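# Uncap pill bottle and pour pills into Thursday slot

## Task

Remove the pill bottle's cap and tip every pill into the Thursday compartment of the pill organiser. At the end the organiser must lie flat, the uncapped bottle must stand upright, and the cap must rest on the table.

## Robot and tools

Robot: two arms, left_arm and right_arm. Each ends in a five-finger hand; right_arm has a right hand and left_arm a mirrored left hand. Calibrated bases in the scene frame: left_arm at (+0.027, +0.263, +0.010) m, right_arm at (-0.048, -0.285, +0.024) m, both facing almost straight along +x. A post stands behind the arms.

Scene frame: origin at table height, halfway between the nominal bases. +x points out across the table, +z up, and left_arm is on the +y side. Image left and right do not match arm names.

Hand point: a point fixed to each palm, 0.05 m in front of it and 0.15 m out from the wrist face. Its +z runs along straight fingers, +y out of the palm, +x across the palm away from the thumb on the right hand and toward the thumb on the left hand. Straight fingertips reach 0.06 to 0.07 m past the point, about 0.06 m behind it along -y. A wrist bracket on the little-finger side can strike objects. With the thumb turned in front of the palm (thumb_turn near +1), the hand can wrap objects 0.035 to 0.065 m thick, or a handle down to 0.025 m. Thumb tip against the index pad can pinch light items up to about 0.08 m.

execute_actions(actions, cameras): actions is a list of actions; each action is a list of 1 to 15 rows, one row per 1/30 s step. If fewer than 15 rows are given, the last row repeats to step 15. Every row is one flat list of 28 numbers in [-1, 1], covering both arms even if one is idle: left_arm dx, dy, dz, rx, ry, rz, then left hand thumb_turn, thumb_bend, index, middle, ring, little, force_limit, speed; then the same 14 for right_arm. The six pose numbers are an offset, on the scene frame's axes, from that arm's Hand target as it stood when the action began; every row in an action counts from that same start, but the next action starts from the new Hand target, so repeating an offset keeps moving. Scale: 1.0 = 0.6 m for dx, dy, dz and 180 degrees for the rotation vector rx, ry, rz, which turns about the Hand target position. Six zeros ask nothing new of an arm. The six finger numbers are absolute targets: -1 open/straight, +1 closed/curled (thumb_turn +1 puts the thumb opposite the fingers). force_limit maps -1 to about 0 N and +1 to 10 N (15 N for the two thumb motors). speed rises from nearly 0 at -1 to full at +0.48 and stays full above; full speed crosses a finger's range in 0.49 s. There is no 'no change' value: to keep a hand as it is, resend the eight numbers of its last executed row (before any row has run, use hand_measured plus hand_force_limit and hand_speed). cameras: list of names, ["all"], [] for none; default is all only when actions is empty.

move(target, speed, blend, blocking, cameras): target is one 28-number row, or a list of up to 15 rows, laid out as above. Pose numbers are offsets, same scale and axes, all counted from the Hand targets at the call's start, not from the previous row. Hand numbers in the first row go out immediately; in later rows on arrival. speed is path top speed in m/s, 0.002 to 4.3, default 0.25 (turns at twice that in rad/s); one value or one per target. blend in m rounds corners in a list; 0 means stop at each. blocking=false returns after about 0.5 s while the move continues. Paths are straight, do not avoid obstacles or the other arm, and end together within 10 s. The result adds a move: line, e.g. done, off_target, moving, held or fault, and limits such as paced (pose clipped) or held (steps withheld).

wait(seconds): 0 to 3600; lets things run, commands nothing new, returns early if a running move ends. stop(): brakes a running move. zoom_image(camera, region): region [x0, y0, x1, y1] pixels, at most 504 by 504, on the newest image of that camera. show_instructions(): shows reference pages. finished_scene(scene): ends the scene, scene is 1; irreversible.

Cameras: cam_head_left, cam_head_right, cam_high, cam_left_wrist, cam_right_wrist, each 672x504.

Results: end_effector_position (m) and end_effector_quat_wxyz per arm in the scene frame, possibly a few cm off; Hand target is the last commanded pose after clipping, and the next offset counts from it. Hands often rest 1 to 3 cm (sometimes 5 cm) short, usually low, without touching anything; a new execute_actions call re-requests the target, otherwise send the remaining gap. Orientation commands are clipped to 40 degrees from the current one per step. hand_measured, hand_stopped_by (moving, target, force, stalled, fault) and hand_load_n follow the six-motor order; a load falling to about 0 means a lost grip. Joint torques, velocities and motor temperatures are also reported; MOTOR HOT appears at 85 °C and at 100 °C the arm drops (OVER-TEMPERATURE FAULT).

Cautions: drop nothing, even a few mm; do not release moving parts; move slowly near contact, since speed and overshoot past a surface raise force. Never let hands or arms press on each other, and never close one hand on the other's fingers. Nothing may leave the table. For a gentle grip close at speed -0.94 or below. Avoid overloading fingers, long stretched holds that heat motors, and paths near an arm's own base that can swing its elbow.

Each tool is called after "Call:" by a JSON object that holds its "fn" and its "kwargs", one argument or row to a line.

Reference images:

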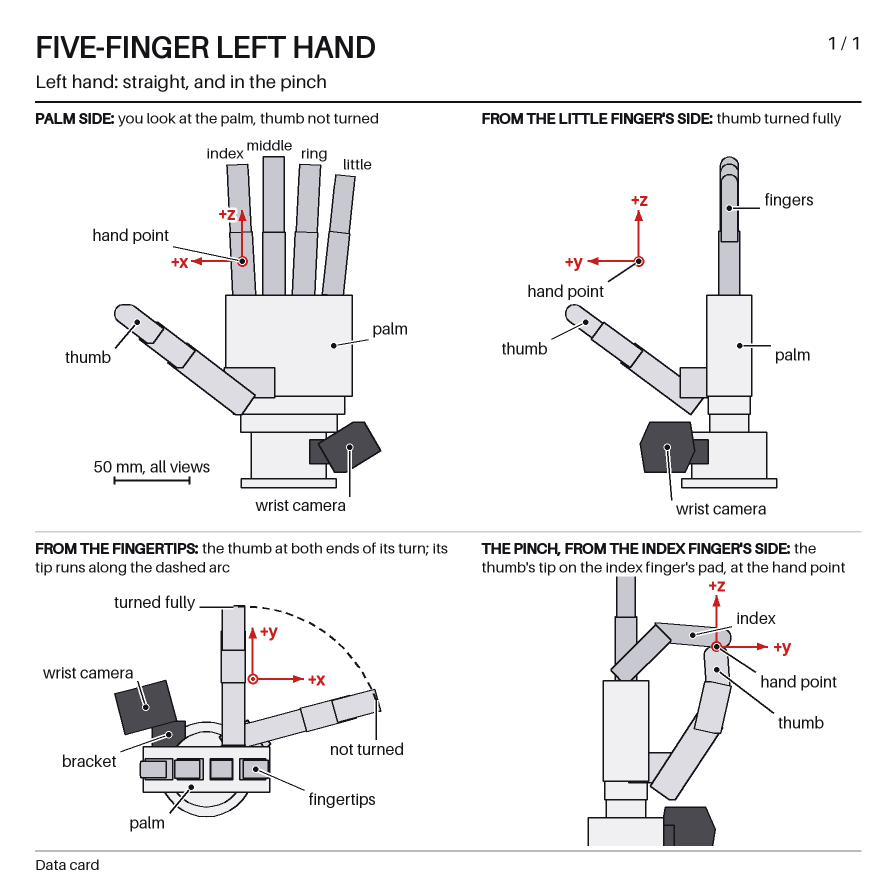

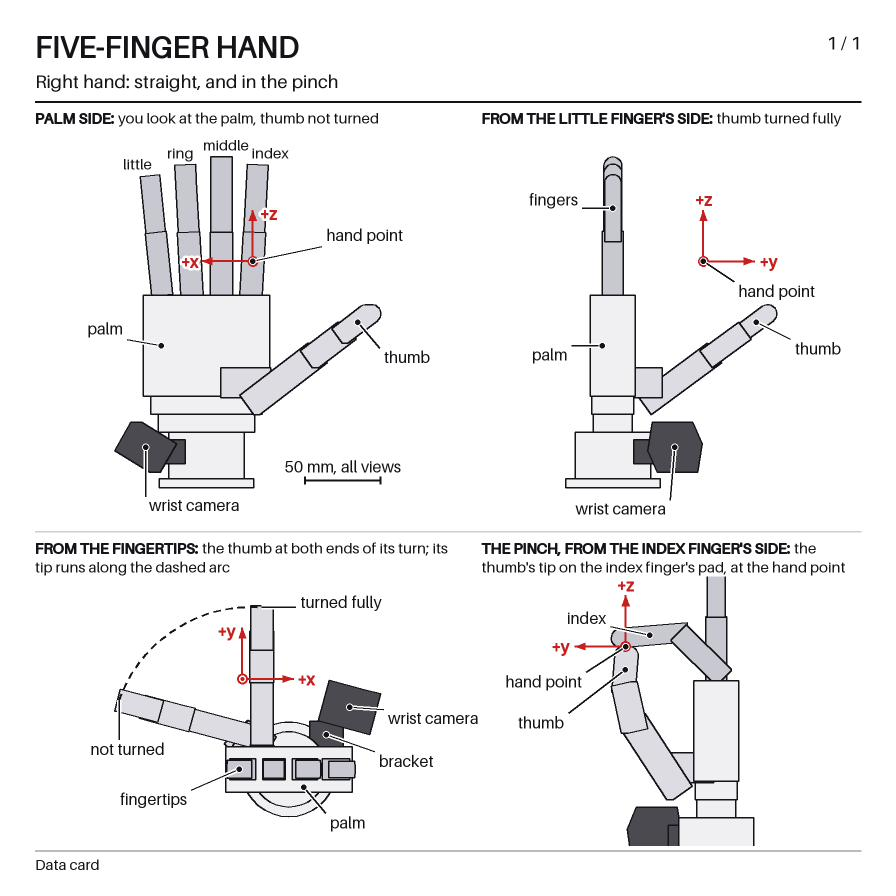

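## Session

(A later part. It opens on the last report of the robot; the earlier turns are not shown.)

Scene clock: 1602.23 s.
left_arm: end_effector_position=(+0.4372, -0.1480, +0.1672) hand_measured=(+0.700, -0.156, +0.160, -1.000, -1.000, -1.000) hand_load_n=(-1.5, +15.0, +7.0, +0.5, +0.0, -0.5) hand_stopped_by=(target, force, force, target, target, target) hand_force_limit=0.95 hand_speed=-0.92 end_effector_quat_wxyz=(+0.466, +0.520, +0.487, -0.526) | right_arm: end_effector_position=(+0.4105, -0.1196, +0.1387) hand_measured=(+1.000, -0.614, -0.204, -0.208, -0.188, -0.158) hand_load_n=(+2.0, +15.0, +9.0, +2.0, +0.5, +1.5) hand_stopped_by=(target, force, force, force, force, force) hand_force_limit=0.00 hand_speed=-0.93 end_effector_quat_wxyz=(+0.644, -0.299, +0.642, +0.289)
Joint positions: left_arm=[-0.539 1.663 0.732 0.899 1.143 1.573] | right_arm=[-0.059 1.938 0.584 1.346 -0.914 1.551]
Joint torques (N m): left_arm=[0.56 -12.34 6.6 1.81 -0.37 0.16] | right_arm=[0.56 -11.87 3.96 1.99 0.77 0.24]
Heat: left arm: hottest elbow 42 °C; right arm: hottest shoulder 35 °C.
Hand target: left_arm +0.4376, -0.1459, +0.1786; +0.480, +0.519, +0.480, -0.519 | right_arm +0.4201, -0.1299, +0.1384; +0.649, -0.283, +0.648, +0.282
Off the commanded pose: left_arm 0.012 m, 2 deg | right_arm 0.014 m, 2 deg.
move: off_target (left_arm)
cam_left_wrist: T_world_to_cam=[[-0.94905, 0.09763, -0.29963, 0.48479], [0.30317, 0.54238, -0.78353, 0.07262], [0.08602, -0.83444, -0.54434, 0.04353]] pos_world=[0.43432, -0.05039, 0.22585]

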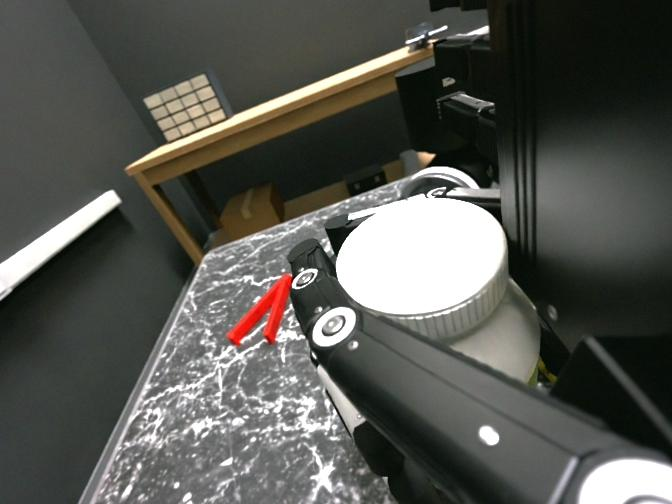

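Call:
{"fn": "move", "kwargs": {
  "target": [-0.003,0.0,0.0,0,0,0.012,0.7,0.45,0.6,-1,-1,-1,0.95,-0.92,0,0,0,0,0,0,1,0.8,0.8,0.8,0.35,0.4,0.0,-0.93],
  "speed": 0.12,
  "cameras": ["cam_left_wrist"]
}}

Call:
{"fn": "zoom_image", "kwargs": {
  "camera": "cam_left_wrist",
  "region": [380, 210, 510, 340]
}}

Call:
{"fn": "move", "kwargs": {
  "target": [-0.003,0.0,0.0,0,0,0.012,0.7,0.45,0.6,-1,-1,-1,0.95,-0.92,0,0,0,0,0,0,1,0.8,0.8,0.8,0.35,0.4,0.0,-0.93],
  "speed": 0.12,
  "cameras": ["cam_left_wrist"]
}}

Call:
{"fn": "zoom_image", "kwargs": {
  "camera": "cam_left_wrist",
  "region": [380, 210, 510, 340]
}}

Call:
{"fn": "move", "kwargs": {
  "target": [-0.003,0.0,0.0,0,0,0.012,0.7,0.45,0.6,-1,-1,-1,0.95,-0.92,0,0,0,0,0,0,1,0.8,0.8,0.8,0.35,0.4,0.0,-0.93],
  "speed": 0.12,
  "cameras": ["cam_left_wrist"]
}}

Call:
{"fn": "zoom_image", "kwargs": {
  "camera": "cam_left_wrist",
  "region": [380, 210, 510, 340]
}}

Scene clock: 1612.13 s.
left_arm: end_effector_position=(+0.4376, -0.1470, +0.1672) hand_measured=(+0.700, -0.156, +0.160, -1.000, -1.000, -1.000) hand_load_n=(-1.0, +15.5, +7.5, +0.0, +0.0, +0.0) hand_stopped_by=(target, force, force, target, target, target) hand_force_limit=0.95 hand_speed=-0.92 end_effector_quat_wxyz=(+0.477, +0.509, +0.498, -0.515) | right_arm: end_effector_position=(+0.4103, -0.1195, +0.1386) hand_measured=(+1.000, -0.614, -0.204, -0.208, -0.188, -0.158) hand_load_n=(+1.5, +15.0, +9.0, +2.0, +1.0, +1.5) hand_stopped_by=(target, force, force, force, force, force) hand_force_limit=0.00 hand_speed=-0.93 end_effector_quat_wxyz=(+0.644, -0.300, +0.642, +0.288)
Joint positions: left_arm=[-0.55 1.65 0.713 0.905 1.087 1.571] | right_arm=[-0.059 1.938 0.584 1.346 -0.914 1.548]
Joint torques (N m): left_arm=[0.21 -12.28 6.45 1.89 -0.25 0.17] | right_arm=[0.56 -11.87 3.96 1.99 0.79 0.28]
Heat: left arm: hottest elbow 41 °C; right arm: hottest shoulder 35 °C.
Hand target: left_arm +0.4359, -0.1458, +0.1787; +0.490, +0.510, +0.490, -0.510 | right_arm +0.4201, -0.1299, +0.1384; +0.649, -0.283, +0.648, +0.282
Off the commanded pose: left_arm 0.012 m, 2 deg | right_arm 0.014 m, 2 deg.
move: off_target (left_arm)
cam_left_wrist: T_world_to_cam=[[-0.95245, 0.05587, -0.29953, 0.48043], [0.27882, 0.55628, -0.78282, 0.08447], [0.12288, -0.82911, -0.54541, 0.0292]] pos_world=[0.43045, -0.04962, 0.22595]

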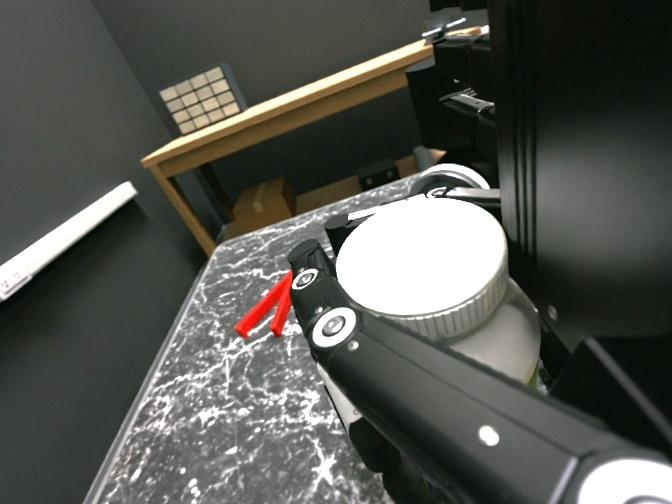

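Scaled by 3.877 from the camera's image (finer frame: 960x720).

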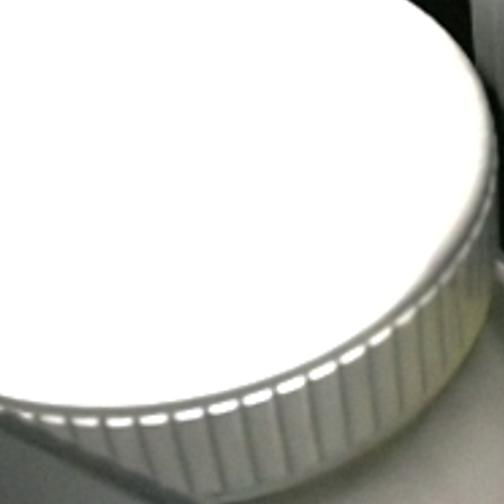

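Scene clock: 1612.83 s.
left_arm: end_effector_position=(+0.4380, -0.1458, +0.1672) hand_measured=(+0.700, -0.156, +0.160, -1.000, -1.000, -1.000) hand_load_n=(+0.0, +15.0, +6.5, +0.0, +0.0, +0.0) hand_stopped_by=(target, force, force, target, target, target) hand_force_limit=0.95 hand_speed=-0.92 end_effector_quat_wxyz=(+0.488, +0.498, +0.510, -0.504) | right_arm: end_effector_position=(+0.4102, -0.1195, +0.1385) hand_measured=(+1.000, -0.614, -0.204, -0.208, -0.188, -0.158) hand_load_n=(+1.5, +15.5, +8.5, +1.5, +1.0, +2.0) hand_stopped_by=(target, force, force, force, force, force) hand_force_limit=0.00 hand_speed=-0.93 end_effector_quat_wxyz=(+0.644, -0.301, +0.642, +0.288)
Joint positions: left_arm=[-0.563 1.636 0.695 0.909 1.03 1.57] | right_arm=[-0.059 1.938 0.584 1.346 -0.915 1.546]
Joint torques (N m): left_arm=[-0.09 -12.04 6.38 1.89 -0.14 0.18] | right_arm=[0.56 -11.87 3.96 1.99 0.81 0.29]
Heat: left arm: hottest elbow 41 °C; right arm: hottest shoulder 35 °C.
Hand target: left_arm +0.4341, -0.1457, +0.1787; +0.500, +0.501, +0.499, -0.500 | right_arm +0.4201, -0.1299, +0.1384; +0.649, -0.283, +0.648, +0.282
Off the commanded pose: left_arm 0.012 m, 2 deg | right_arm 0.014 m, 2 deg.
move: off_target (left_arm)
cam_left_wrist: T_world_to_cam=[[-0.95407, 0.01449, -0.29923, 0.47536], [0.25395, 0.56901, -0.78214, 0.0964], [0.15893, -0.8222, -0.54656, 0.01556]] pos_world=[0.42657, -0.04895, 0.22615]

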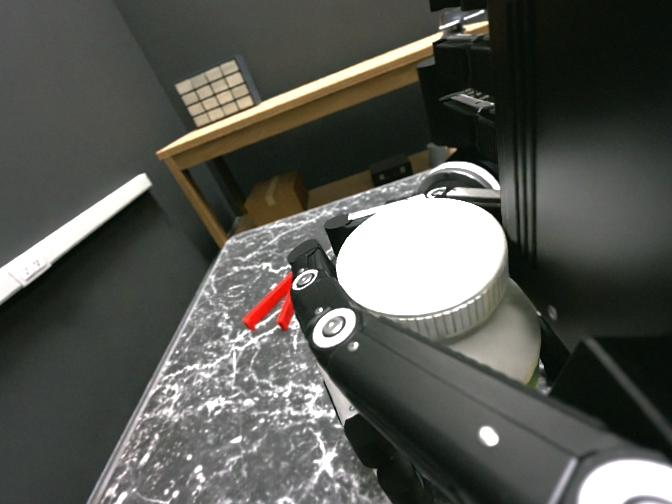

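Scaled by 3.877 from the camera's image (finer frame: 960x720).

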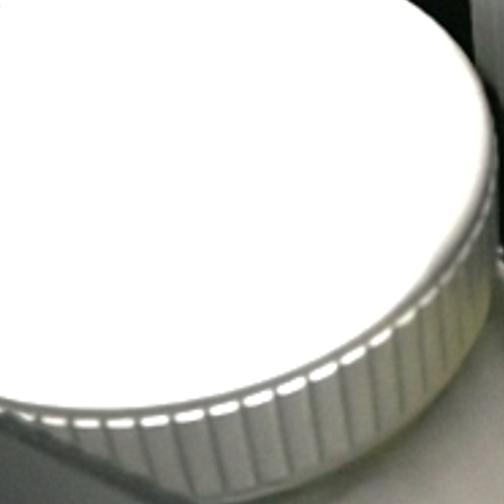

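Scene clock: 1613.53 s.
left_arm: end_effector_position=(+0.4382, -0.1448, +0.1675) hand_measured=(+0.700, -0.156, +0.160, -1.000, -1.000, -1.000) hand_load_n=(-0.5, +15.0, +7.0, +0.0, +0.0, +0.0) hand_stopped_by=(target, force, force, target, target, target) hand_force_limit=0.95 hand_speed=-0.92 end_effector_quat_wxyz=(+0.498, +0.487, +0.521, -0.493) | right_arm: end_effector_position=(+0.4101, -0.1194, +0.1388) hand_measured=(+1.000, -0.614, -0.204, -0.208, -0.188, -0.158) hand_load_n=(+1.0, +15.5, +8.0, +1.5, +1.0, +2.0) hand_stopped_by=(target, force, force, force, force, force) hand_force_limit=0.00 hand_speed=-0.93 end_effector_quat_wxyz=(+0.645, -0.302, +0.641, +0.287)
Joint positions: left_arm=[-0.577 1.623 0.678 0.915 0.973 1.568] | right_arm=[-0.059 1.938 0.584 1.349 -0.915 1.545]
Joint torques (N m): left_arm=[-0.32 -12.04 6.28 1.95 -0.03 0.2] | right_arm=[0.5 -11.87 3.95 1.88 0.82 0.31]
Heat: left arm: hottest elbow 41 °C; right arm: hottest shoulder 35 °C.
Hand target: left_arm +0.4322, -0.1458, +0.1786; +0.509, +0.491, +0.509, -0.491 | right_arm +0.4201, -0.1299, +0.1384; +0.649, -0.283, +0.648, +0.282
Off the commanded pose: left_arm 0.013 m, 2 deg | right_arm 0.014 m, 2 deg.
move: off_target (left_arm)
cam_left_wrist: T_world_to_cam=[[-0.95371, -0.02682, -0.29952, 0.46955], [0.22918, 0.58006, -0.78167, 0.10833], [0.1947, -0.81413, -0.54707, 0.00206]] pos_world=[0.42259, -0.04857, 0.22644]

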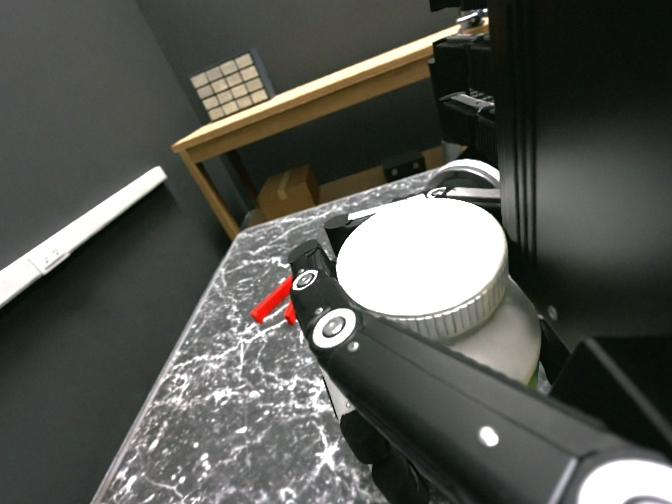

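Scaled by 3.877 from the camera's image (finer frame: 960x720).

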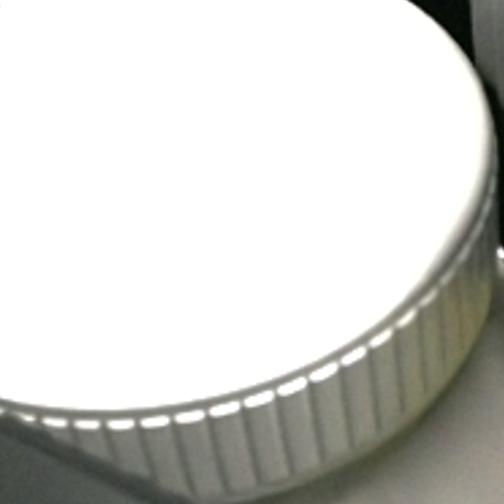

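Call:
{"fn": "move", "kwargs": {
  "target": [-0.0125,0.0065,0.0,0,0,0.128,0.7,0.45,0.6,-1,-1,-1,0.95,-0.92,0,0,0,0,0,0,1,0.8,0.8,0.8,0.35,0.4,0.0,-0.93],
  "speed": 0.1,
  "cameras": ["cam_left_wrist"]
}}

Call:
{"fn": "zoom_image", "kwargs": {
  "camera": "cam_left_wrist",
  "region": [380, 210, 510, 340]
}}

Call:
{"fn": "move", "kwargs": {
  "target": [-0.0115,0.0018,0.0,0,0,0.111,0.7,0.45,0.6,-1,-1,-1,0.95,-0.92,0,0,0,0,0,0,1,0.8,0.8,0.8,0.35,0.4,0.0,-0.93],
  "speed": 0.1,
  "cameras": ["cam_left_wrist","cam_high"]
}}

Call:
{"fn": "zoom_image", "kwargs": {
  "camera": "cam_left_wrist",
  "region": [380, 210, 510, 340]
}}

Call:
{"fn": "zoom_image", "kwargs": {
  "camera": "cam_high",
  "region": [240, 200, 350, 310]
}}

Scene clock: 1627.30 s.
left_arm: end_effector_position=(+0.4401, -0.1340, +0.1688) hand_measured=(+0.700, -0.156, +0.160, -1.000, -1.000, -1.000) hand_load_n=(+1.0, +16.0, +7.0, +0.0, +0.0, +0.0) hand_stopped_by=(target, force, force, target, target, target) hand_force_limit=0.95 hand_speed=-0.92 end_effector_quat_wxyz=(+0.591, +0.368, +0.614, -0.373) | right_arm: end_effector_position=(+0.4095, -0.1191, +0.1388) hand_measured=(+1.000, -0.614, -0.204, -0.208, -0.188, -0.158) hand_load_n=(+0.0, +16.5, +6.5, +0.5, +1.0, +2.5) hand_stopped_by=(target, force, force, force, force, force) hand_force_limit=0.00 hand_speed=-0.93 end_effector_quat_wxyz=(+0.648, -0.306, +0.638, +0.284)
Joint positions: left_arm=[-0.76 1.542 0.58 0.937 0.36 1.558] | right_arm=[-0.059 1.938 0.584 1.353 -0.916 1.535]
Joint torques (N m): left_arm=[-1.96 -10.87 6.13 2.22 0.3 0.3] | right_arm=[0.56 -11.93 3.95 1.7 0.87 0.4]
Heat: left arm: hottest elbow 41 °C; right arm: hottest shoulder 35 °C.
Hand target: left_arm +0.4247, -0.1419, +0.1787; +0.597, +0.380, +0.596, -0.379 | right_arm +0.4201, -0.1299, +0.1384; +0.649, -0.283, +0.648, +0.282
Off the commanded pose: left_arm 0.020 m, 3 deg | right_arm 0.015 m, 3 deg.
move: off_target (left_arm)
cam_left_wrist: T_world_to_cam=[[-0.85535, -0.41892, -0.30476, 0.3771], [-0.03171, 0.62952, -0.77634, 0.22319], [0.51707, -0.65438, -0.55175, -0.1085]] pos_world=[0.38573, -0.05353, 0.22834]

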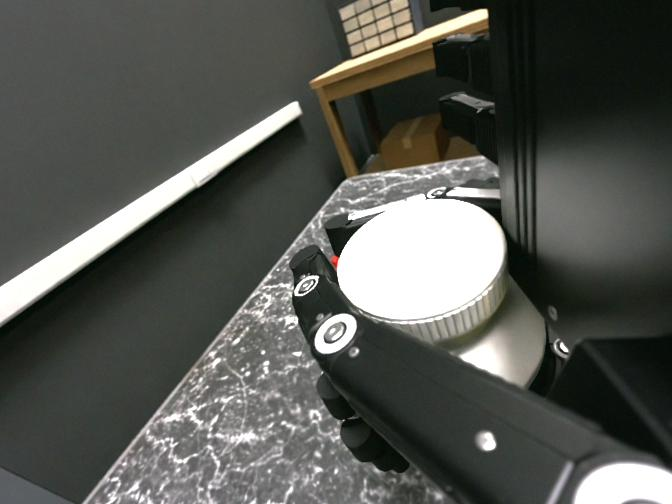

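Scaled by 3.877 from the camera's image (finer frame: 960x720).

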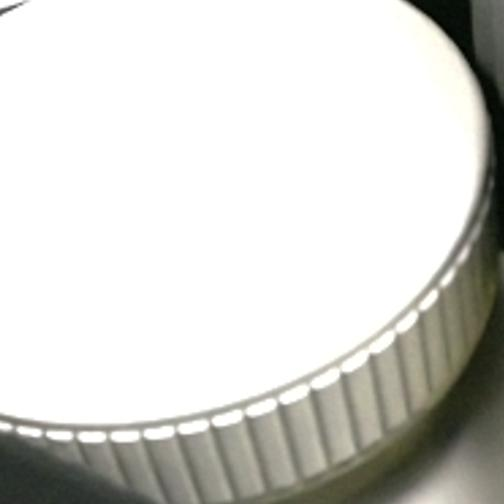

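Scene clock: 1629.57 s.
left_arm: end_effector_position=(+0.4315, -0.1205, +0.1687) hand_measured=(+0.700, -0.156, +0.160, -1.000, -1.000, -1.000) hand_load_n=(+3.0, +16.0, +7.0, +0.0, +0.0, +0.0) hand_stopped_by=(target, force, force, target, target, target) hand_force_limit=0.95 hand_speed=-0.92 end_effector_quat_wxyz=(+0.649, +0.254, +0.669, -0.258) | right_arm: end_effector_position=(+0.4024, -0.1169, +0.1387) hand_measured=(+1.000, -0.614, -0.204, -0.208, -0.188, -0.158) hand_load_n=(+0.0, +18.0, +5.0, +0.0, +0.5, +3.5) hand_stopped_by=(target, force, force, force, force, force) hand_force_limit=0.00 hand_speed=-0.93 end_effector_quat_wxyz=(+0.647, -0.317, +0.631, +0.288)
Joint positions: left_arm=[-0.945 1.542 0.578 0.939 -0.186 1.551] | right_arm=[-0.058 1.938 0.578 1.365 -0.939 1.529]
Joint torques (N m): left_arm=[-3.43 -9.64 8.43 1.99 0.12 0.36] | right_arm=[0.44 -11.75 4.36 1.25 1.85 0.46]
Heat: left arm: hottest elbow 41 °C; right arm: hottest shoulder 35 °C.
Hand target: left_arm +0.4179, -0.1408, +0.1788; +0.654, +0.271, +0.653, -0.270 | right_arm +0.4202, -0.1299, +0.1384; +0.649, -0.282, +0.648, +0.282
Off the commanded pose: left_arm 0.027 m, 3 deg | right_arm 0.022 m, 4 deg.
move: off_target (left_arm)
cam_left_wrist: T_world_to_cam=[[-0.65117, -0.69222, -0.31114, 0.25544], [-0.24889, 0.58208, -0.77411, 0.30197], [0.71696, -0.42664, -0.55132, -0.15417]] pos_world=[0.35203, -0.06472, 0.22825]
Images, in order (width x height): cam_high 672x504, cam_left_wrist 672x504.

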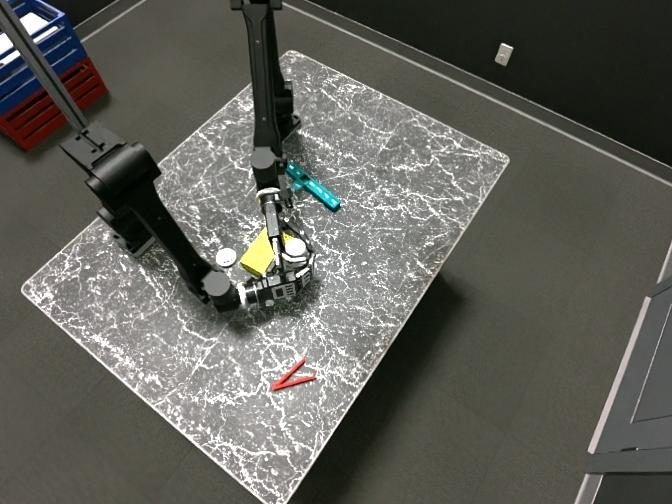

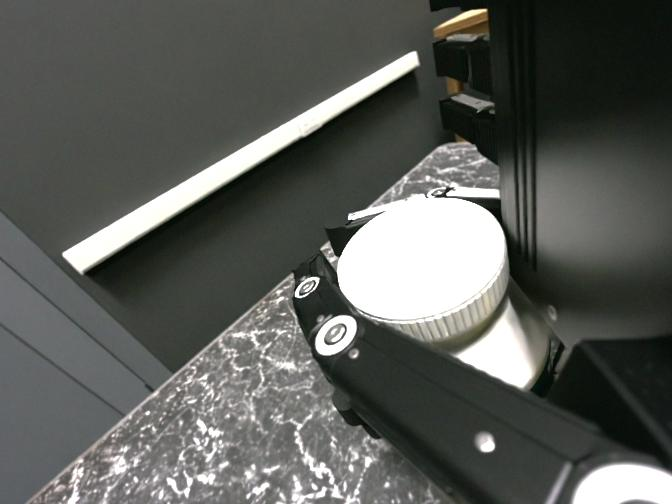

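Scaled by 3.877 from the camera's image (finer frame: 960x720).

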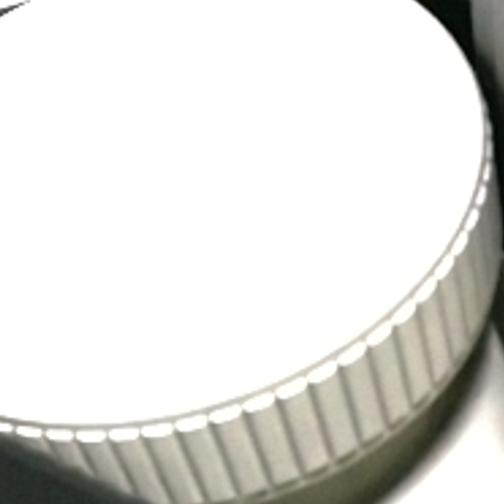

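Scaled by 4.582 from the camera's image (finer frame: 960x720).

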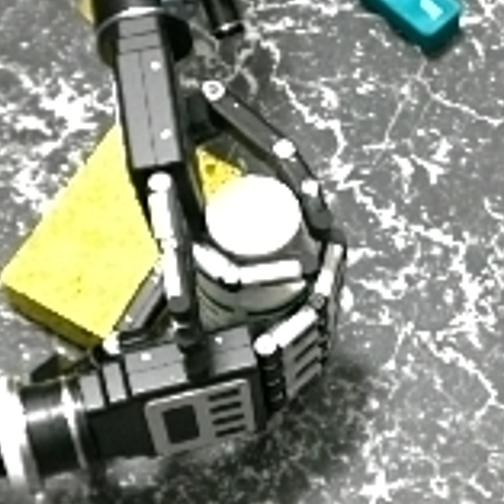

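Call:
{"fn": "move", "kwargs": {
  "target": [
    [0.004,-0.003,0.0,0,0,0,0.7,-0.8,-0.5,-1,-1,-1,0.4,-0.4,0,0,0,0,0,0,1,0.8,0.8,0.8,0.35,0.4,0.0,-0.93],
    [0.052,-0.0093,0.0,0,0,-0.333,0.7,-0.8,-0.5,-1,-1,-1,0.4,-0.5,0,0,0,0,0,0,1,0.8,0.8,0.8,0.35,0.4,0.0,-0.93],
    [0.052,-0.0093,0.0,0,0,-0.333,0.7,0.3,0.4,-1,-1,-1,-0.1,-0.86,0,0,0,0,0,0,1,0.8,0.8,0.8,0.35,0.4,0.0,-0.93]
  ],
  "speed": 0.2,
  "cameras": ["cam_left_wrist","cam_high"]
}}

Call:
{"fn": "zoom_image", "kwargs": {
  "camera": "cam_left_wrist",
  "region": [200, 140, 580, 460]
}}

Call:
{"fn": "move", "kwargs": {
  "target": [
    [0,0,0,0,0,0,0.7,0.4,0.5,-1,-1,-1,0.95,-0.92,0,0,0,0,0,0,1,0.8,0.8,0.8,0.35,0.4,0.0,-0.93],
    [-0.013,0.001,0,0,0,0.03,0.7,0.4,0.5,-1,-1,-1,0.95,-0.92,0,0,0,0,0,0,1,0.8,0.8,0.8,0.35,0.4,0.0,-0.93],
    [-0.013,0.001,0,0,0,0.03,0.7,0.45,0.6,-1,-1,-1,0.95,-0.92,0,0,0,0,0,0,1,0.8,0.8,0.8,0.35,0.4,0.0,-0.93],
    [-0.028,0.001,0,0,0,0.09,0.7,0.45,0.6,-1,-1,-1,0.95,-0.92,0,0,0,0,0,0,1,0.8,0.8,0.8,0.35,0.4,0.0,-0.93]
  ],
  "speed": 0.12,
  "cameras": ["cam_left_wrist"]
}}

Call:
{"fn": "zoom_image", "kwargs": {
  "camera": "cam_left_wrist",
  "region": [380, 210, 510, 340]
}}

Scene clock: 1645.97 s.
left_arm: end_effector_position=(+0.4295, -0.1472, +0.1694) hand_measured=(+0.700, -0.406, -0.008, -1.000, -1.000, -1.000) hand_load_n=(+0.0, +7.0, +7.5, +0.0, +0.0, +0.0) hand_stopped_by=(target, force, force, target, target, target) hand_force_limit=-0.10 hand_speed=-0.86 end_effector_quat_wxyz=(+0.418, +0.562, +0.431, -0.569) | right_arm: end_effector_position=(+0.4149, -0.1259, +0.1420) hand_measured=(+1.000, -0.614, -0.204, -0.208, -0.188, -0.158) hand_load_n=(+2.0, +14.5, +9.5, +2.0, +1.0, +1.5) hand_stopped_by=(target, force, force, force, force, force) hand_force_limit=0.00 hand_speed=-0.93 end_effector_quat_wxyz=(+0.651, -0.288, +0.643, +0.281)
Joint positions: left_arm=[-0.495 1.713 0.8 0.896 1.376 1.568] | right_arm=[-0.068 1.938 0.583 1.365 -0.894 1.564]
Joint torques (N m): left_arm=[2.02 -10.99 10.51 0.58 -0.06 0.17] | right_arm=[1.32 -11.75 4.14 1.26 -0.07 0.13]
Heat: left arm: hottest elbow 42 °C; right arm: hottest shoulder 35 °C.
Hand target: left_arm +0.4490, -0.1465, +0.1787; +0.431, +0.561, +0.431, -0.561 | right_arm +0.4201, -0.1300, +0.1384; +0.649, -0.282, +0.648, +0.282
Off the commanded pose: left_arm 0.022 m, 2 deg | right_arm 0.008 m, 1 deg.
move: off_target (left_arm); target 2's new numbers were sent with left_arm's hand 0.019 m and 1 deg from that target; target 3's new numbers were sent with left_arm's hand 0.019 m and 1 deg from that target
cam_left_wrist: T_world_to_cam=[[-0.9123, 0.271, -0.30701, 0.489], [0.40344, 0.46617, -0.78735, 0.02259], [-0.07025, -0.84217, -0.53462, 0.11032]] pos_world=[0.44475, -0.05014, 0.2269]
Images, in order (width x height): cam_high 672x504, cam_left_wrist 672x504.

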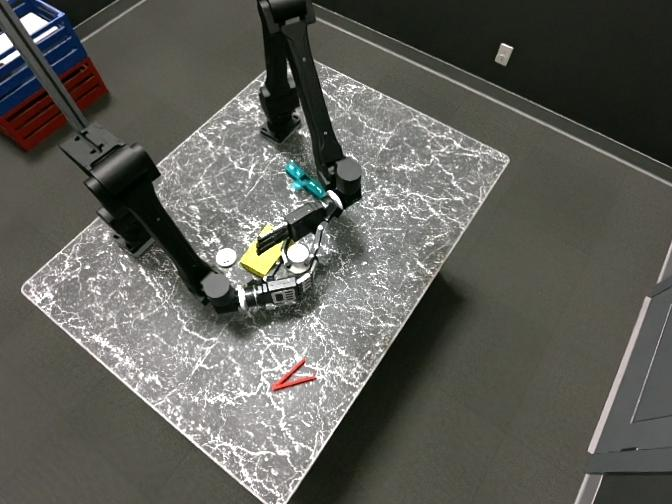

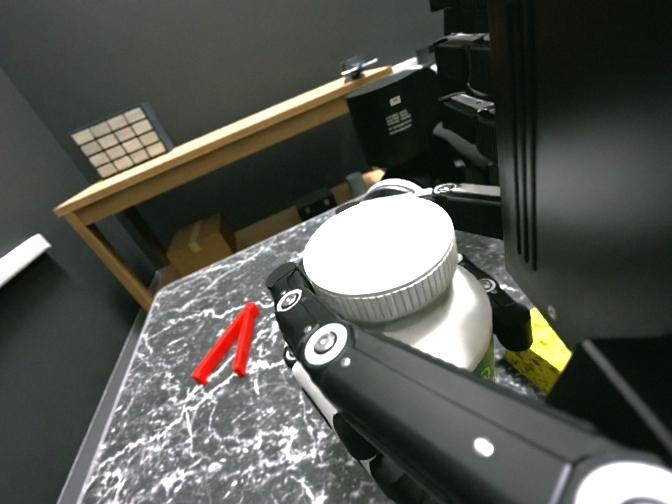

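Scaled by 1.326 from the camera's image (finer frame: 960x720).

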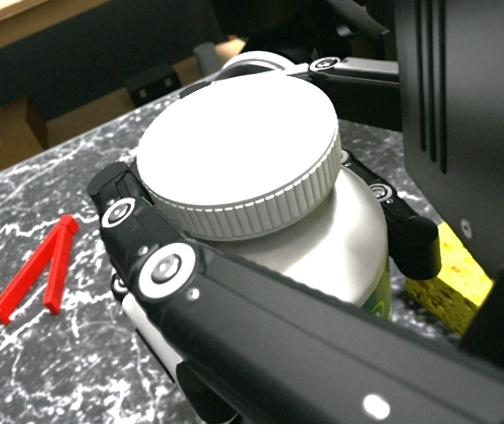

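Scene clock: 1651.30 s.
left_arm: end_effector_position=(+0.4384, -0.1447, +0.1667) hand_measured=(+0.700, -0.146, +0.084, -1.000, -1.000, -1.000) hand_load_n=(+1.5, +14.0, +7.5, +0.0, +0.0, +0.0) hand_stopped_by=(target, force, force, target, target, target) hand_force_limit=0.95 hand_speed=-0.92 end_effector_quat_wxyz=(+0.495, +0.489, +0.519, -0.496) | right_arm: end_effector_position=(+0.4116, -0.1217, +0.1417) hand_measured=(+1.000, -0.614, -0.204, -0.208, -0.188, -0.158) hand_load_n=(+1.0, +15.5, +8.5, +1.5, +1.0, +2.0) hand_stopped_by=(target, force, force, force, force, force) hand_force_limit=0.00 hand_speed=-0.93 end_effector_quat_wxyz=(+0.650, -0.298, +0.639, +0.284)
Joint positions: left_arm=[-0.573 1.627 0.682 0.914 0.986 1.566] | right_arm=[-0.062 1.938 0.584 1.365 -0.908 1.555]
Joint torques (N m): left_arm=[-0.26 -12.04 6.34 1.91 0.12 0.21] | right_arm=[0.85 -11.81 3.97 1.26 0.53 0.23]
Heat: left arm: hottest elbow 42 °C; right arm: hottest shoulder 35 °C.
Hand target: left_arm +0.4321, -0.1459, +0.1787; +0.506, +0.495, +0.505, -0.494 | right_arm +0.4200, -0.1298, +0.1383; +0.649, -0.283, +0.648, +0.282
Off the commanded pose: left_arm 0.014 m, 2 deg | right_arm 0.012 m, 2 deg.
move: off_target (left_arm); target 3's new numbers were sent with left_arm's hand 0.012 m and 2 deg from that target
cam_left_wrist: T_world_to_cam=[[-0.95473, -0.01763, -0.29695, 0.47076], [0.2326, 0.57802, -0.78217, 0.10591], [0.18543, -0.81583, -0.54776, 0.00568]] pos_world=[0.42376, -0.04828, 0.22574]

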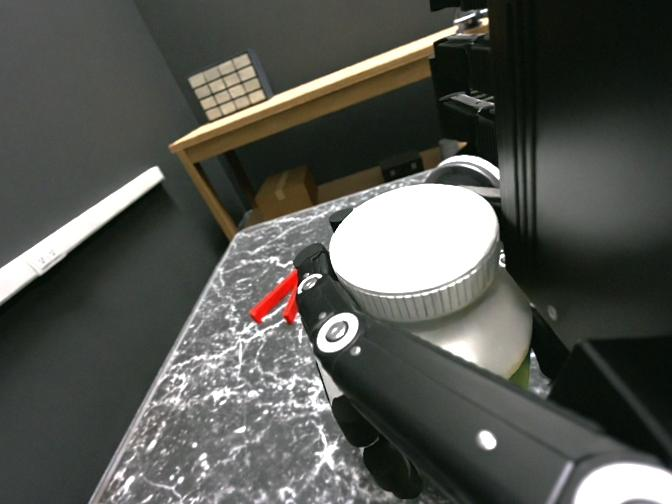

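Scaled by 3.877 from the camera's image (finer frame: 960x720).

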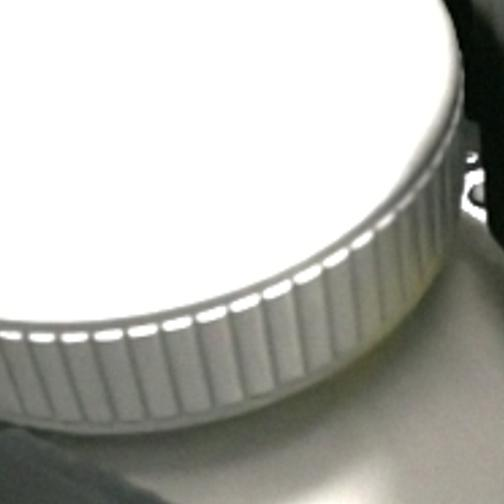

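Call:
{"fn": "move", "kwargs": {
  "target": [-0.003,0.0,0.0,0,0,0.012,0.7,0.45,0.6,-1,-1,-1,0.95,-0.92,0,0,0,0,0,0,1,0.8,0.8,0.8,0.35,0.4,0.0,-0.93],
  "speed": 0.12,
  "cameras": ["cam_left_wrist"]
}}

Call:
{"fn": "zoom_image", "kwargs": {
  "camera": "cam_left_wrist",
  "region": [380, 210, 510, 340]
}}

Call:
{"fn": "move", "kwargs": {
  "target": [-0.003,0.0,0.0,0,0,0.012,0.7,0.45,0.6,-1,-1,-1,0.95,-0.92,0,0,0,0,0,0,1,0.8,0.8,0.8,0.35,0.4,0.0,-0.93],
  "speed": 0.12,
  "cameras": ["cam_left_wrist"]
}}

Call:
{"fn": "zoom_image", "kwargs": {
  "camera": "cam_left_wrist",
  "region": [380, 210, 510, 340]
}}

Scene clock: 1656.13 s.
left_arm: end_effector_position=(+0.4384, -0.1436, +0.1668) hand_measured=(+0.700, -0.146, +0.084, -1.000, -1.000, -1.000) hand_load_n=(+2.5, +13.5, +7.0, +0.0, +0.0, +0.0) hand_stopped_by=(target, force, force, target, target, target) hand_force_limit=0.95 hand_speed=-0.92 end_effector_quat_wxyz=(+0.506, +0.479, +0.529, -0.485) | right_arm: end_effector_position=(+0.4112, -0.1216, +0.1416) hand_measured=(+1.000, -0.614, -0.204, -0.208, -0.188, -0.158) hand_load_n=(+1.0, +16.0, +8.5, +1.5, +1.0, +1.5) hand_stopped_by=(target, force, force, force, force, force) hand_force_limit=0.00 hand_speed=-0.93 end_effector_quat_wxyz=(+0.650, -0.299, +0.638, +0.284)
Joint positions: left_arm=[-0.587 1.615 0.666 0.919 0.929 1.566] | right_arm=[-0.062 1.938 0.584 1.365 -0.909 1.554]
Joint torques (N m): left_arm=[-0.62 -11.93 6.31 1.96 0.18 0.21] | right_arm=[0.85 -11.81 3.97 1.26 0.6 0.24]
Heat: left arm: hottest elbow 41 °C; right arm: hottest shoulder 35 °C.
Hand target: left_arm +0.4304, -0.1459, +0.1788; +0.515, +0.485, +0.514, -0.485 | right_arm +0.4200, -0.1298, +0.1383; +0.649, -0.283, +0.648, +0.282
Off the commanded pose: left_arm 0.015 m, 2 deg | right_arm 0.012 m, 2 deg.
move: off_target (left_arm)
cam_left_wrist: T_world_to_cam=[[-0.95276, -0.05762, -0.29819, 0.46455], [0.2089, 0.58835, -0.78115, 0.11704], [0.22045, -0.80655, -0.54853, -0.00732]] pos_world=[0.41978, -0.048, 0.22594]

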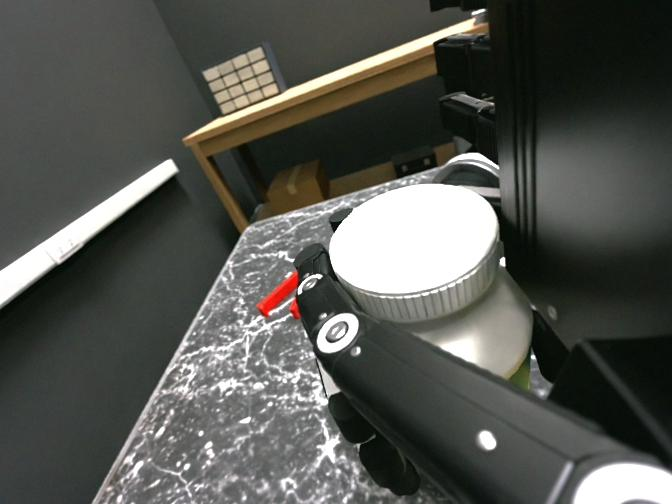

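Scaled by 3.877 from the camera's image (finer frame: 960x720).

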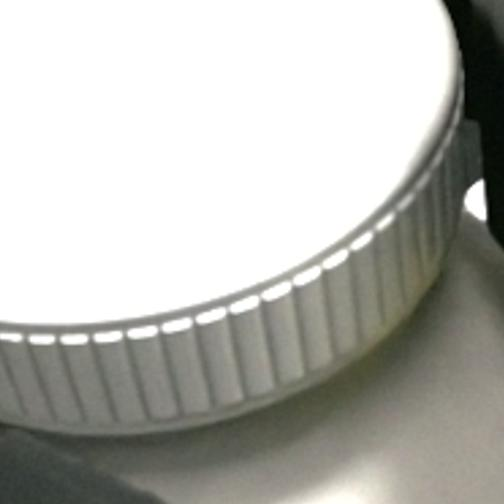

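Scene clock: 1656.80 s.
left_arm: end_effector_position=(+0.4386, -0.1424, +0.1667) hand_measured=(+0.700, -0.146, +0.084, -1.000, -1.000, -1.000) hand_load_n=(+2.0, +13.5, +6.5, +0.5, +0.0, +0.0) hand_stopped_by=(target, force, force, target, target, target) hand_force_limit=0.95 hand_speed=-0.92 end_effector_quat_wxyz=(+0.516, +0.468, +0.540, -0.473) | right_arm: end_effector_position=(+0.4109, -0.1214, +0.1416) hand_measured=(+1.000, -0.614, -0.204, -0.208, -0.188, -0.158) hand_load_n=(+1.0, +15.5, +8.0, +1.5, +0.5, +2.0) hand_stopped_by=(target, force, force, force, force, force) hand_force_limit=0.00 hand_speed=-0.93 end_effector_quat_wxyz=(+0.650, -0.300, +0.638, +0.285)
Joint positions: left_arm=[-0.603 1.604 0.65 0.922 0.871 1.566] | right_arm=[-0.062 1.938 0.584 1.365 -0.911 1.553]
Joint torques (N m): left_arm=[-0.73 -11.81 6.2 2.02 0.26 0.22] | right_arm=[0.85 -11.81 3.96 1.26 0.69 0.24]
Heat: left arm: hottest elbow 41 °C; right arm: hottest shoulder 35 °C.
Hand target: left_arm +0.4287, -0.1457, +0.1788; +0.524, +0.475, +0.524, -0.475 | right_arm +0.4200, -0.1298, +0.1383; +0.649, -0.283, +0.648, +0.282
Off the commanded pose: left_arm 0.016 m, 2 deg | right_arm 0.013 m, 2 deg.
move: off_target (left_arm)
cam_left_wrist: T_world_to_cam=[[-0.94911, -0.09818, -0.29926, 0.45754], [0.18411, 0.59798, -0.78008, 0.12829], [0.25554, -0.79547, -0.54948, -0.02014]] pos_world=[0.41579, -0.04781, 0.22594]

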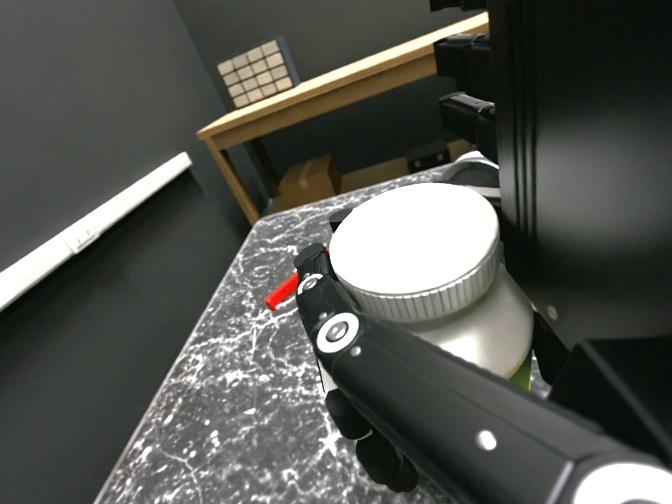

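Scaled by 3.877 from the camera's image (finer frame: 960x720).

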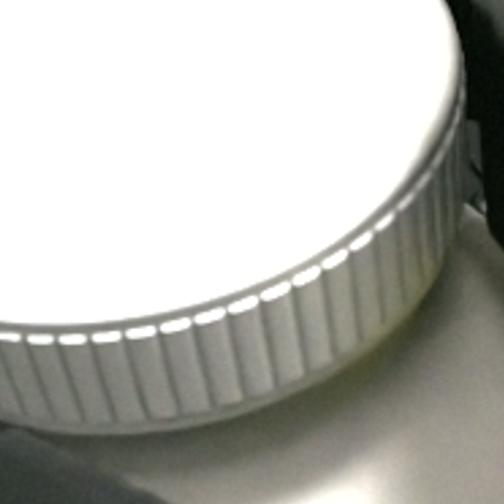

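Call:
{"fn": "move", "kwargs": {
  "target": [
    [-0.0058,0.0062,0,0,0,0.108,0.7,0.45,0.6,-1,-1,-1,0.95,-0.92,0,0,0,0,0,0,1,0.8,0.8,0.8,0.35,0.4,0.0,-0.93],
    [-0.013,0.0045,0,0,0,0.235,0.7,0.45,0.6,-1,-1,-1,0.95,-0.92,0,0,0,0,0,0,1,0.8,0.8,0.8,0.35,0.4,0.0,-0.93]
  ],
  "speed": 0.15,
  "blend": 0.02,
  "cameras": ["cam_left_wrist","cam_high"]
}}

Call:
{"fn": "zoom_image", "kwargs": {
  "camera": "cam_left_wrist",
  "region": [380, 210, 510, 340]
}}

Call:
{"fn": "move", "kwargs": {
  "target": [
    [0.004,-0.003,0.0,0,0,0,0.7,-0.8,-0.5,-1,-1,-1,0.4,-0.4,0,0,0,0,0,0,1,0.8,0.8,0.8,0.35,0.4,0.0,-0.93],
    [0.0478,-0.0055,0.007,0,0,-0.343,0.7,-0.8,-0.5,-1,-1,-1,0.4,-0.5,0,0,0,0,0,0,1,0.8,0.8,0.8,0.35,0.4,0.0,-0.93]
  ],
  "speed": 0.25,
  "cameras": ["cam_left_wrist","cam_high"]
}}

Call:
{"fn": "zoom_image", "kwargs": {
  "camera": "cam_left_wrist",
  "region": [310, 190, 510, 390]
}}

Call:
{"fn": "zoom_image", "kwargs": {
  "camera": "cam_high",
  "region": [240, 200, 350, 310]
}}

Scene clock: 1665.43 s.
left_arm: end_effector_position=(+0.4328, -0.1194, +0.1649) hand_measured=(+0.700, -0.146, +0.084, -1.000, -1.000, -1.000) hand_load_n=(+5.0, +12.0, +4.5, +0.0, +0.0, +0.0) hand_stopped_by=(target, force, force, target, target, target) hand_force_limit=0.95 hand_speed=-0.92 end_effector_quat_wxyz=(+0.654, +0.241, +0.677, -0.238) | right_arm: end_effector_position=(+0.4050, -0.1185, +0.1402) hand_measured=(+1.000, -0.614, -0.204, -0.208, -0.188, -0.158) hand_load_n=(+0.0, +17.0, +6.0, +0.5, +1.0, +2.5) hand_stopped_by=(target, force, force, force, force, force) hand_force_limit=0.00 hand_speed=-0.93 end_effector_quat_wxyz=(+0.647, -0.310, +0.634, +0.290)
Joint positions: left_arm=[-0.965 1.561 0.591 0.937 -0.257 1.555] | right_arm=[-0.06 1.938 0.58 1.365 -0.934 1.544]
Joint torques (N m): left_arm=[-3.37 -9.88 9.21 1.89 0.17 0.32] | right_arm=[0.62 -11.75 4.15 1.26 1.64 0.32]
Heat: left arm: hottest elbow 41 °C; right arm: hottest shoulder 35 °C.
Hand target: left_arm +0.4209, -0.1431, +0.1788; +0.660, +0.254, +0.660, -0.254 | right_arm +0.4200, -0.1299, +0.1383; +0.649, -0.283, +0.648, +0.282
Off the commanded pose: left_arm 0.030 m, 3 deg | right_arm 0.019 m, 4 deg.
move: off_target (left_arm)
cam_left_wrist: T_world_to_cam=[[-0.61487, -0.72126, -0.31893, 0.23795], [-0.27876, 0.57707, -0.76765, 0.30997], [0.73772, -0.3831, -0.55588, -0.15973]] pos_world=[0.35055, -0.06845, 0.22504]
Images, in order (width x height): cam_high 672x504, cam_left_wrist 672x504.

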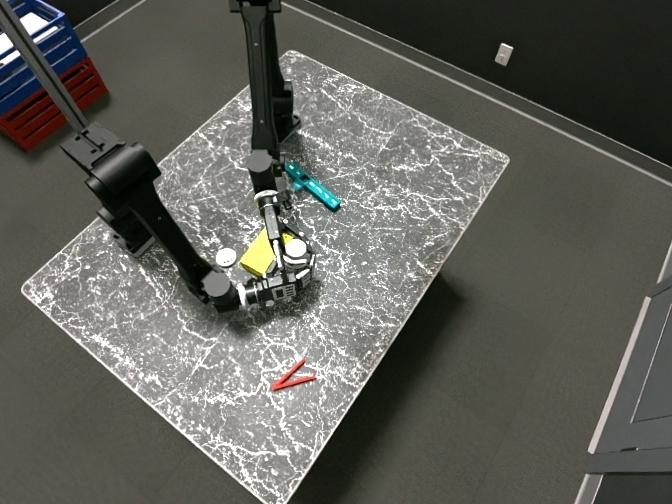

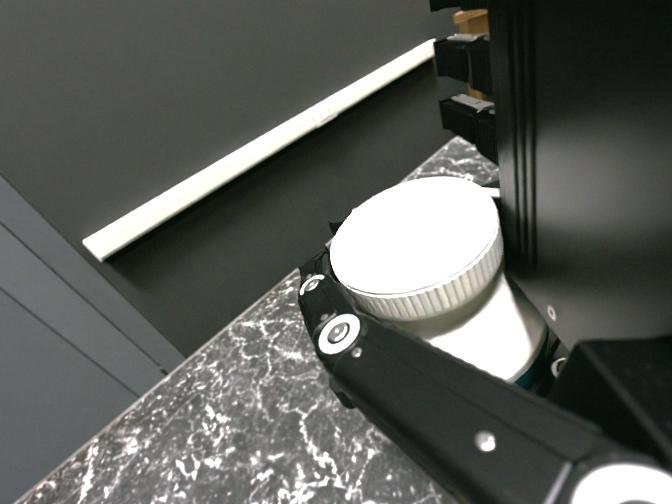

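Scaled by 3.877 from the camera's image (finer frame: 960x720).

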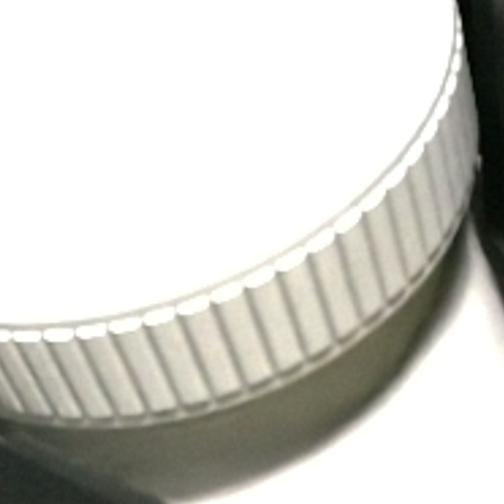

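Scene clock: 1669.83 s.
left_arm: end_effector_position=(+0.4332, -0.1450, +0.1726) hand_measured=(+0.700, -0.800, -0.500, -1.000, -1.000, -1.000) hand_load_n=(+0.0, +0.0, +0.0, +0.0, +0.0, +0.0) hand_stopped_by=(target, target, target, target, target, target) hand_force_limit=0.40 hand_speed=-0.50 end_effector_quat_wxyz=(+0.427, +0.555, +0.441, -0.562) | right_arm: end_effector_position=(+0.4149, -0.1272, +0.1417) hand_measured=(+1.000, -0.614, -0.204, -0.208, -0.188, -0.158) hand_load_n=(+2.0, +15.0, +9.0, +2.0, +1.0, +2.0) hand_stopped_by=(target, force, force, force, force, force) hand_force_limit=0.00 hand_speed=-0.93 end_effector_quat_wxyz=(+0.651, -0.286, +0.645, +0.281)
Joint positions: left_arm=[-0.494 1.697 0.792 0.885 1.343 1.568] | right_arm=[-0.071 1.938 0.58 1.365 -0.892 1.567]
Joint torques (N m): left_arm=[1.61 -10.75 10.82 0.64 0.32 0.18] | right_arm=[1.55 -11.75 4.3 1.28 -0.14 0.11]
Heat: left arm: hottest elbow 41 °C; right arm: hottest shoulder 35 °C.
Hand target: left_arm +0.4496, -0.1464, +0.1829; +0.436, +0.557, +0.436, -0.556 | right_arm +0.4201, -0.1300, +0.1383; +0.649, -0.282, +0.648, +0.282
Off the commanded pose: left_arm 0.019 m, 1 deg | right_arm 0.007 m, 1 deg.
move: off_target (left_arm); target 2's new numbers were sent with left_arm's hand 0.019 m and 1 deg from that target
cam_left_wrist: T_world_to_cam=[[-0.92165, 0.24079, -0.30427, 0.49197], [0.3856, 0.48095, -0.7874, 0.03244], [-0.04326, -0.84304, -0.53611, 0.10268]] pos_world=[0.44536, -0.0475, 0.23029]
Images, in order (width x height): cam_high 672x504, cam_left_wrist 672x504.

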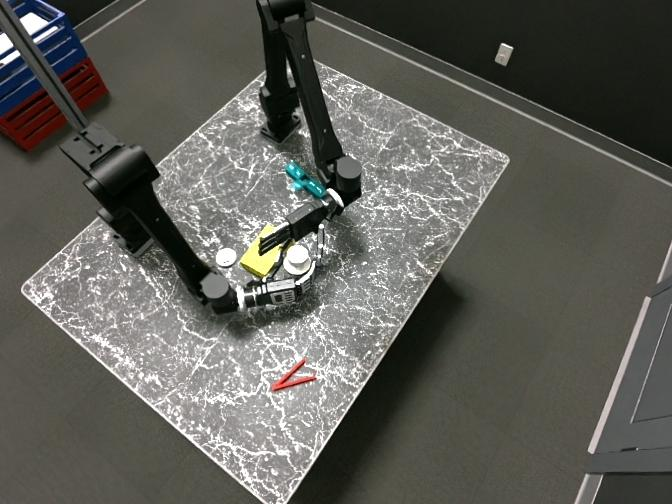

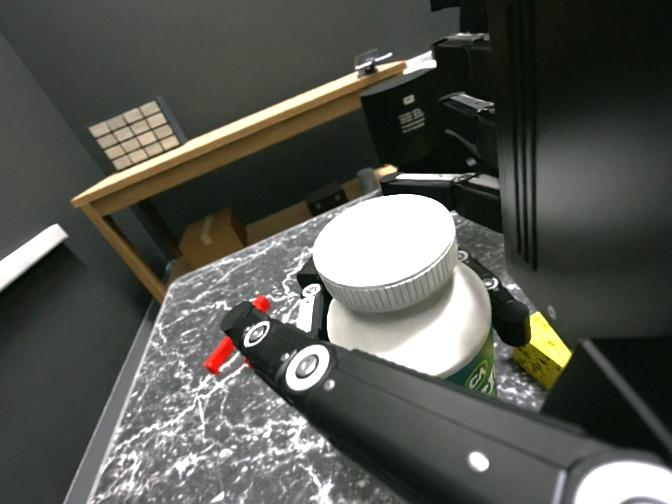

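Scaled by 2.520 from the camera's image (finer frame: 960x720).

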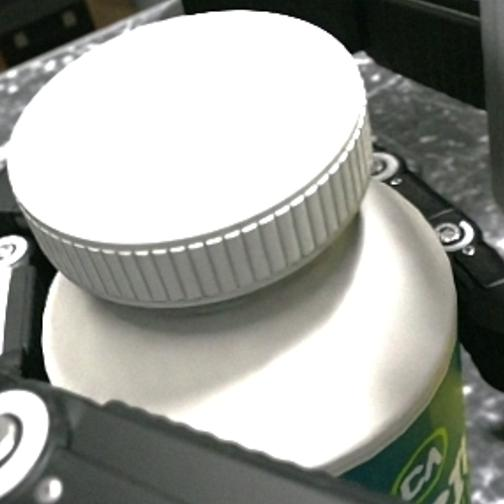

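Scaled by 4.582 from the camera's image (finer frame: 960x720).

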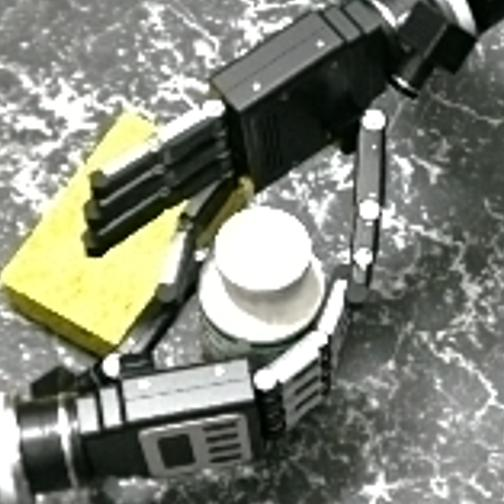

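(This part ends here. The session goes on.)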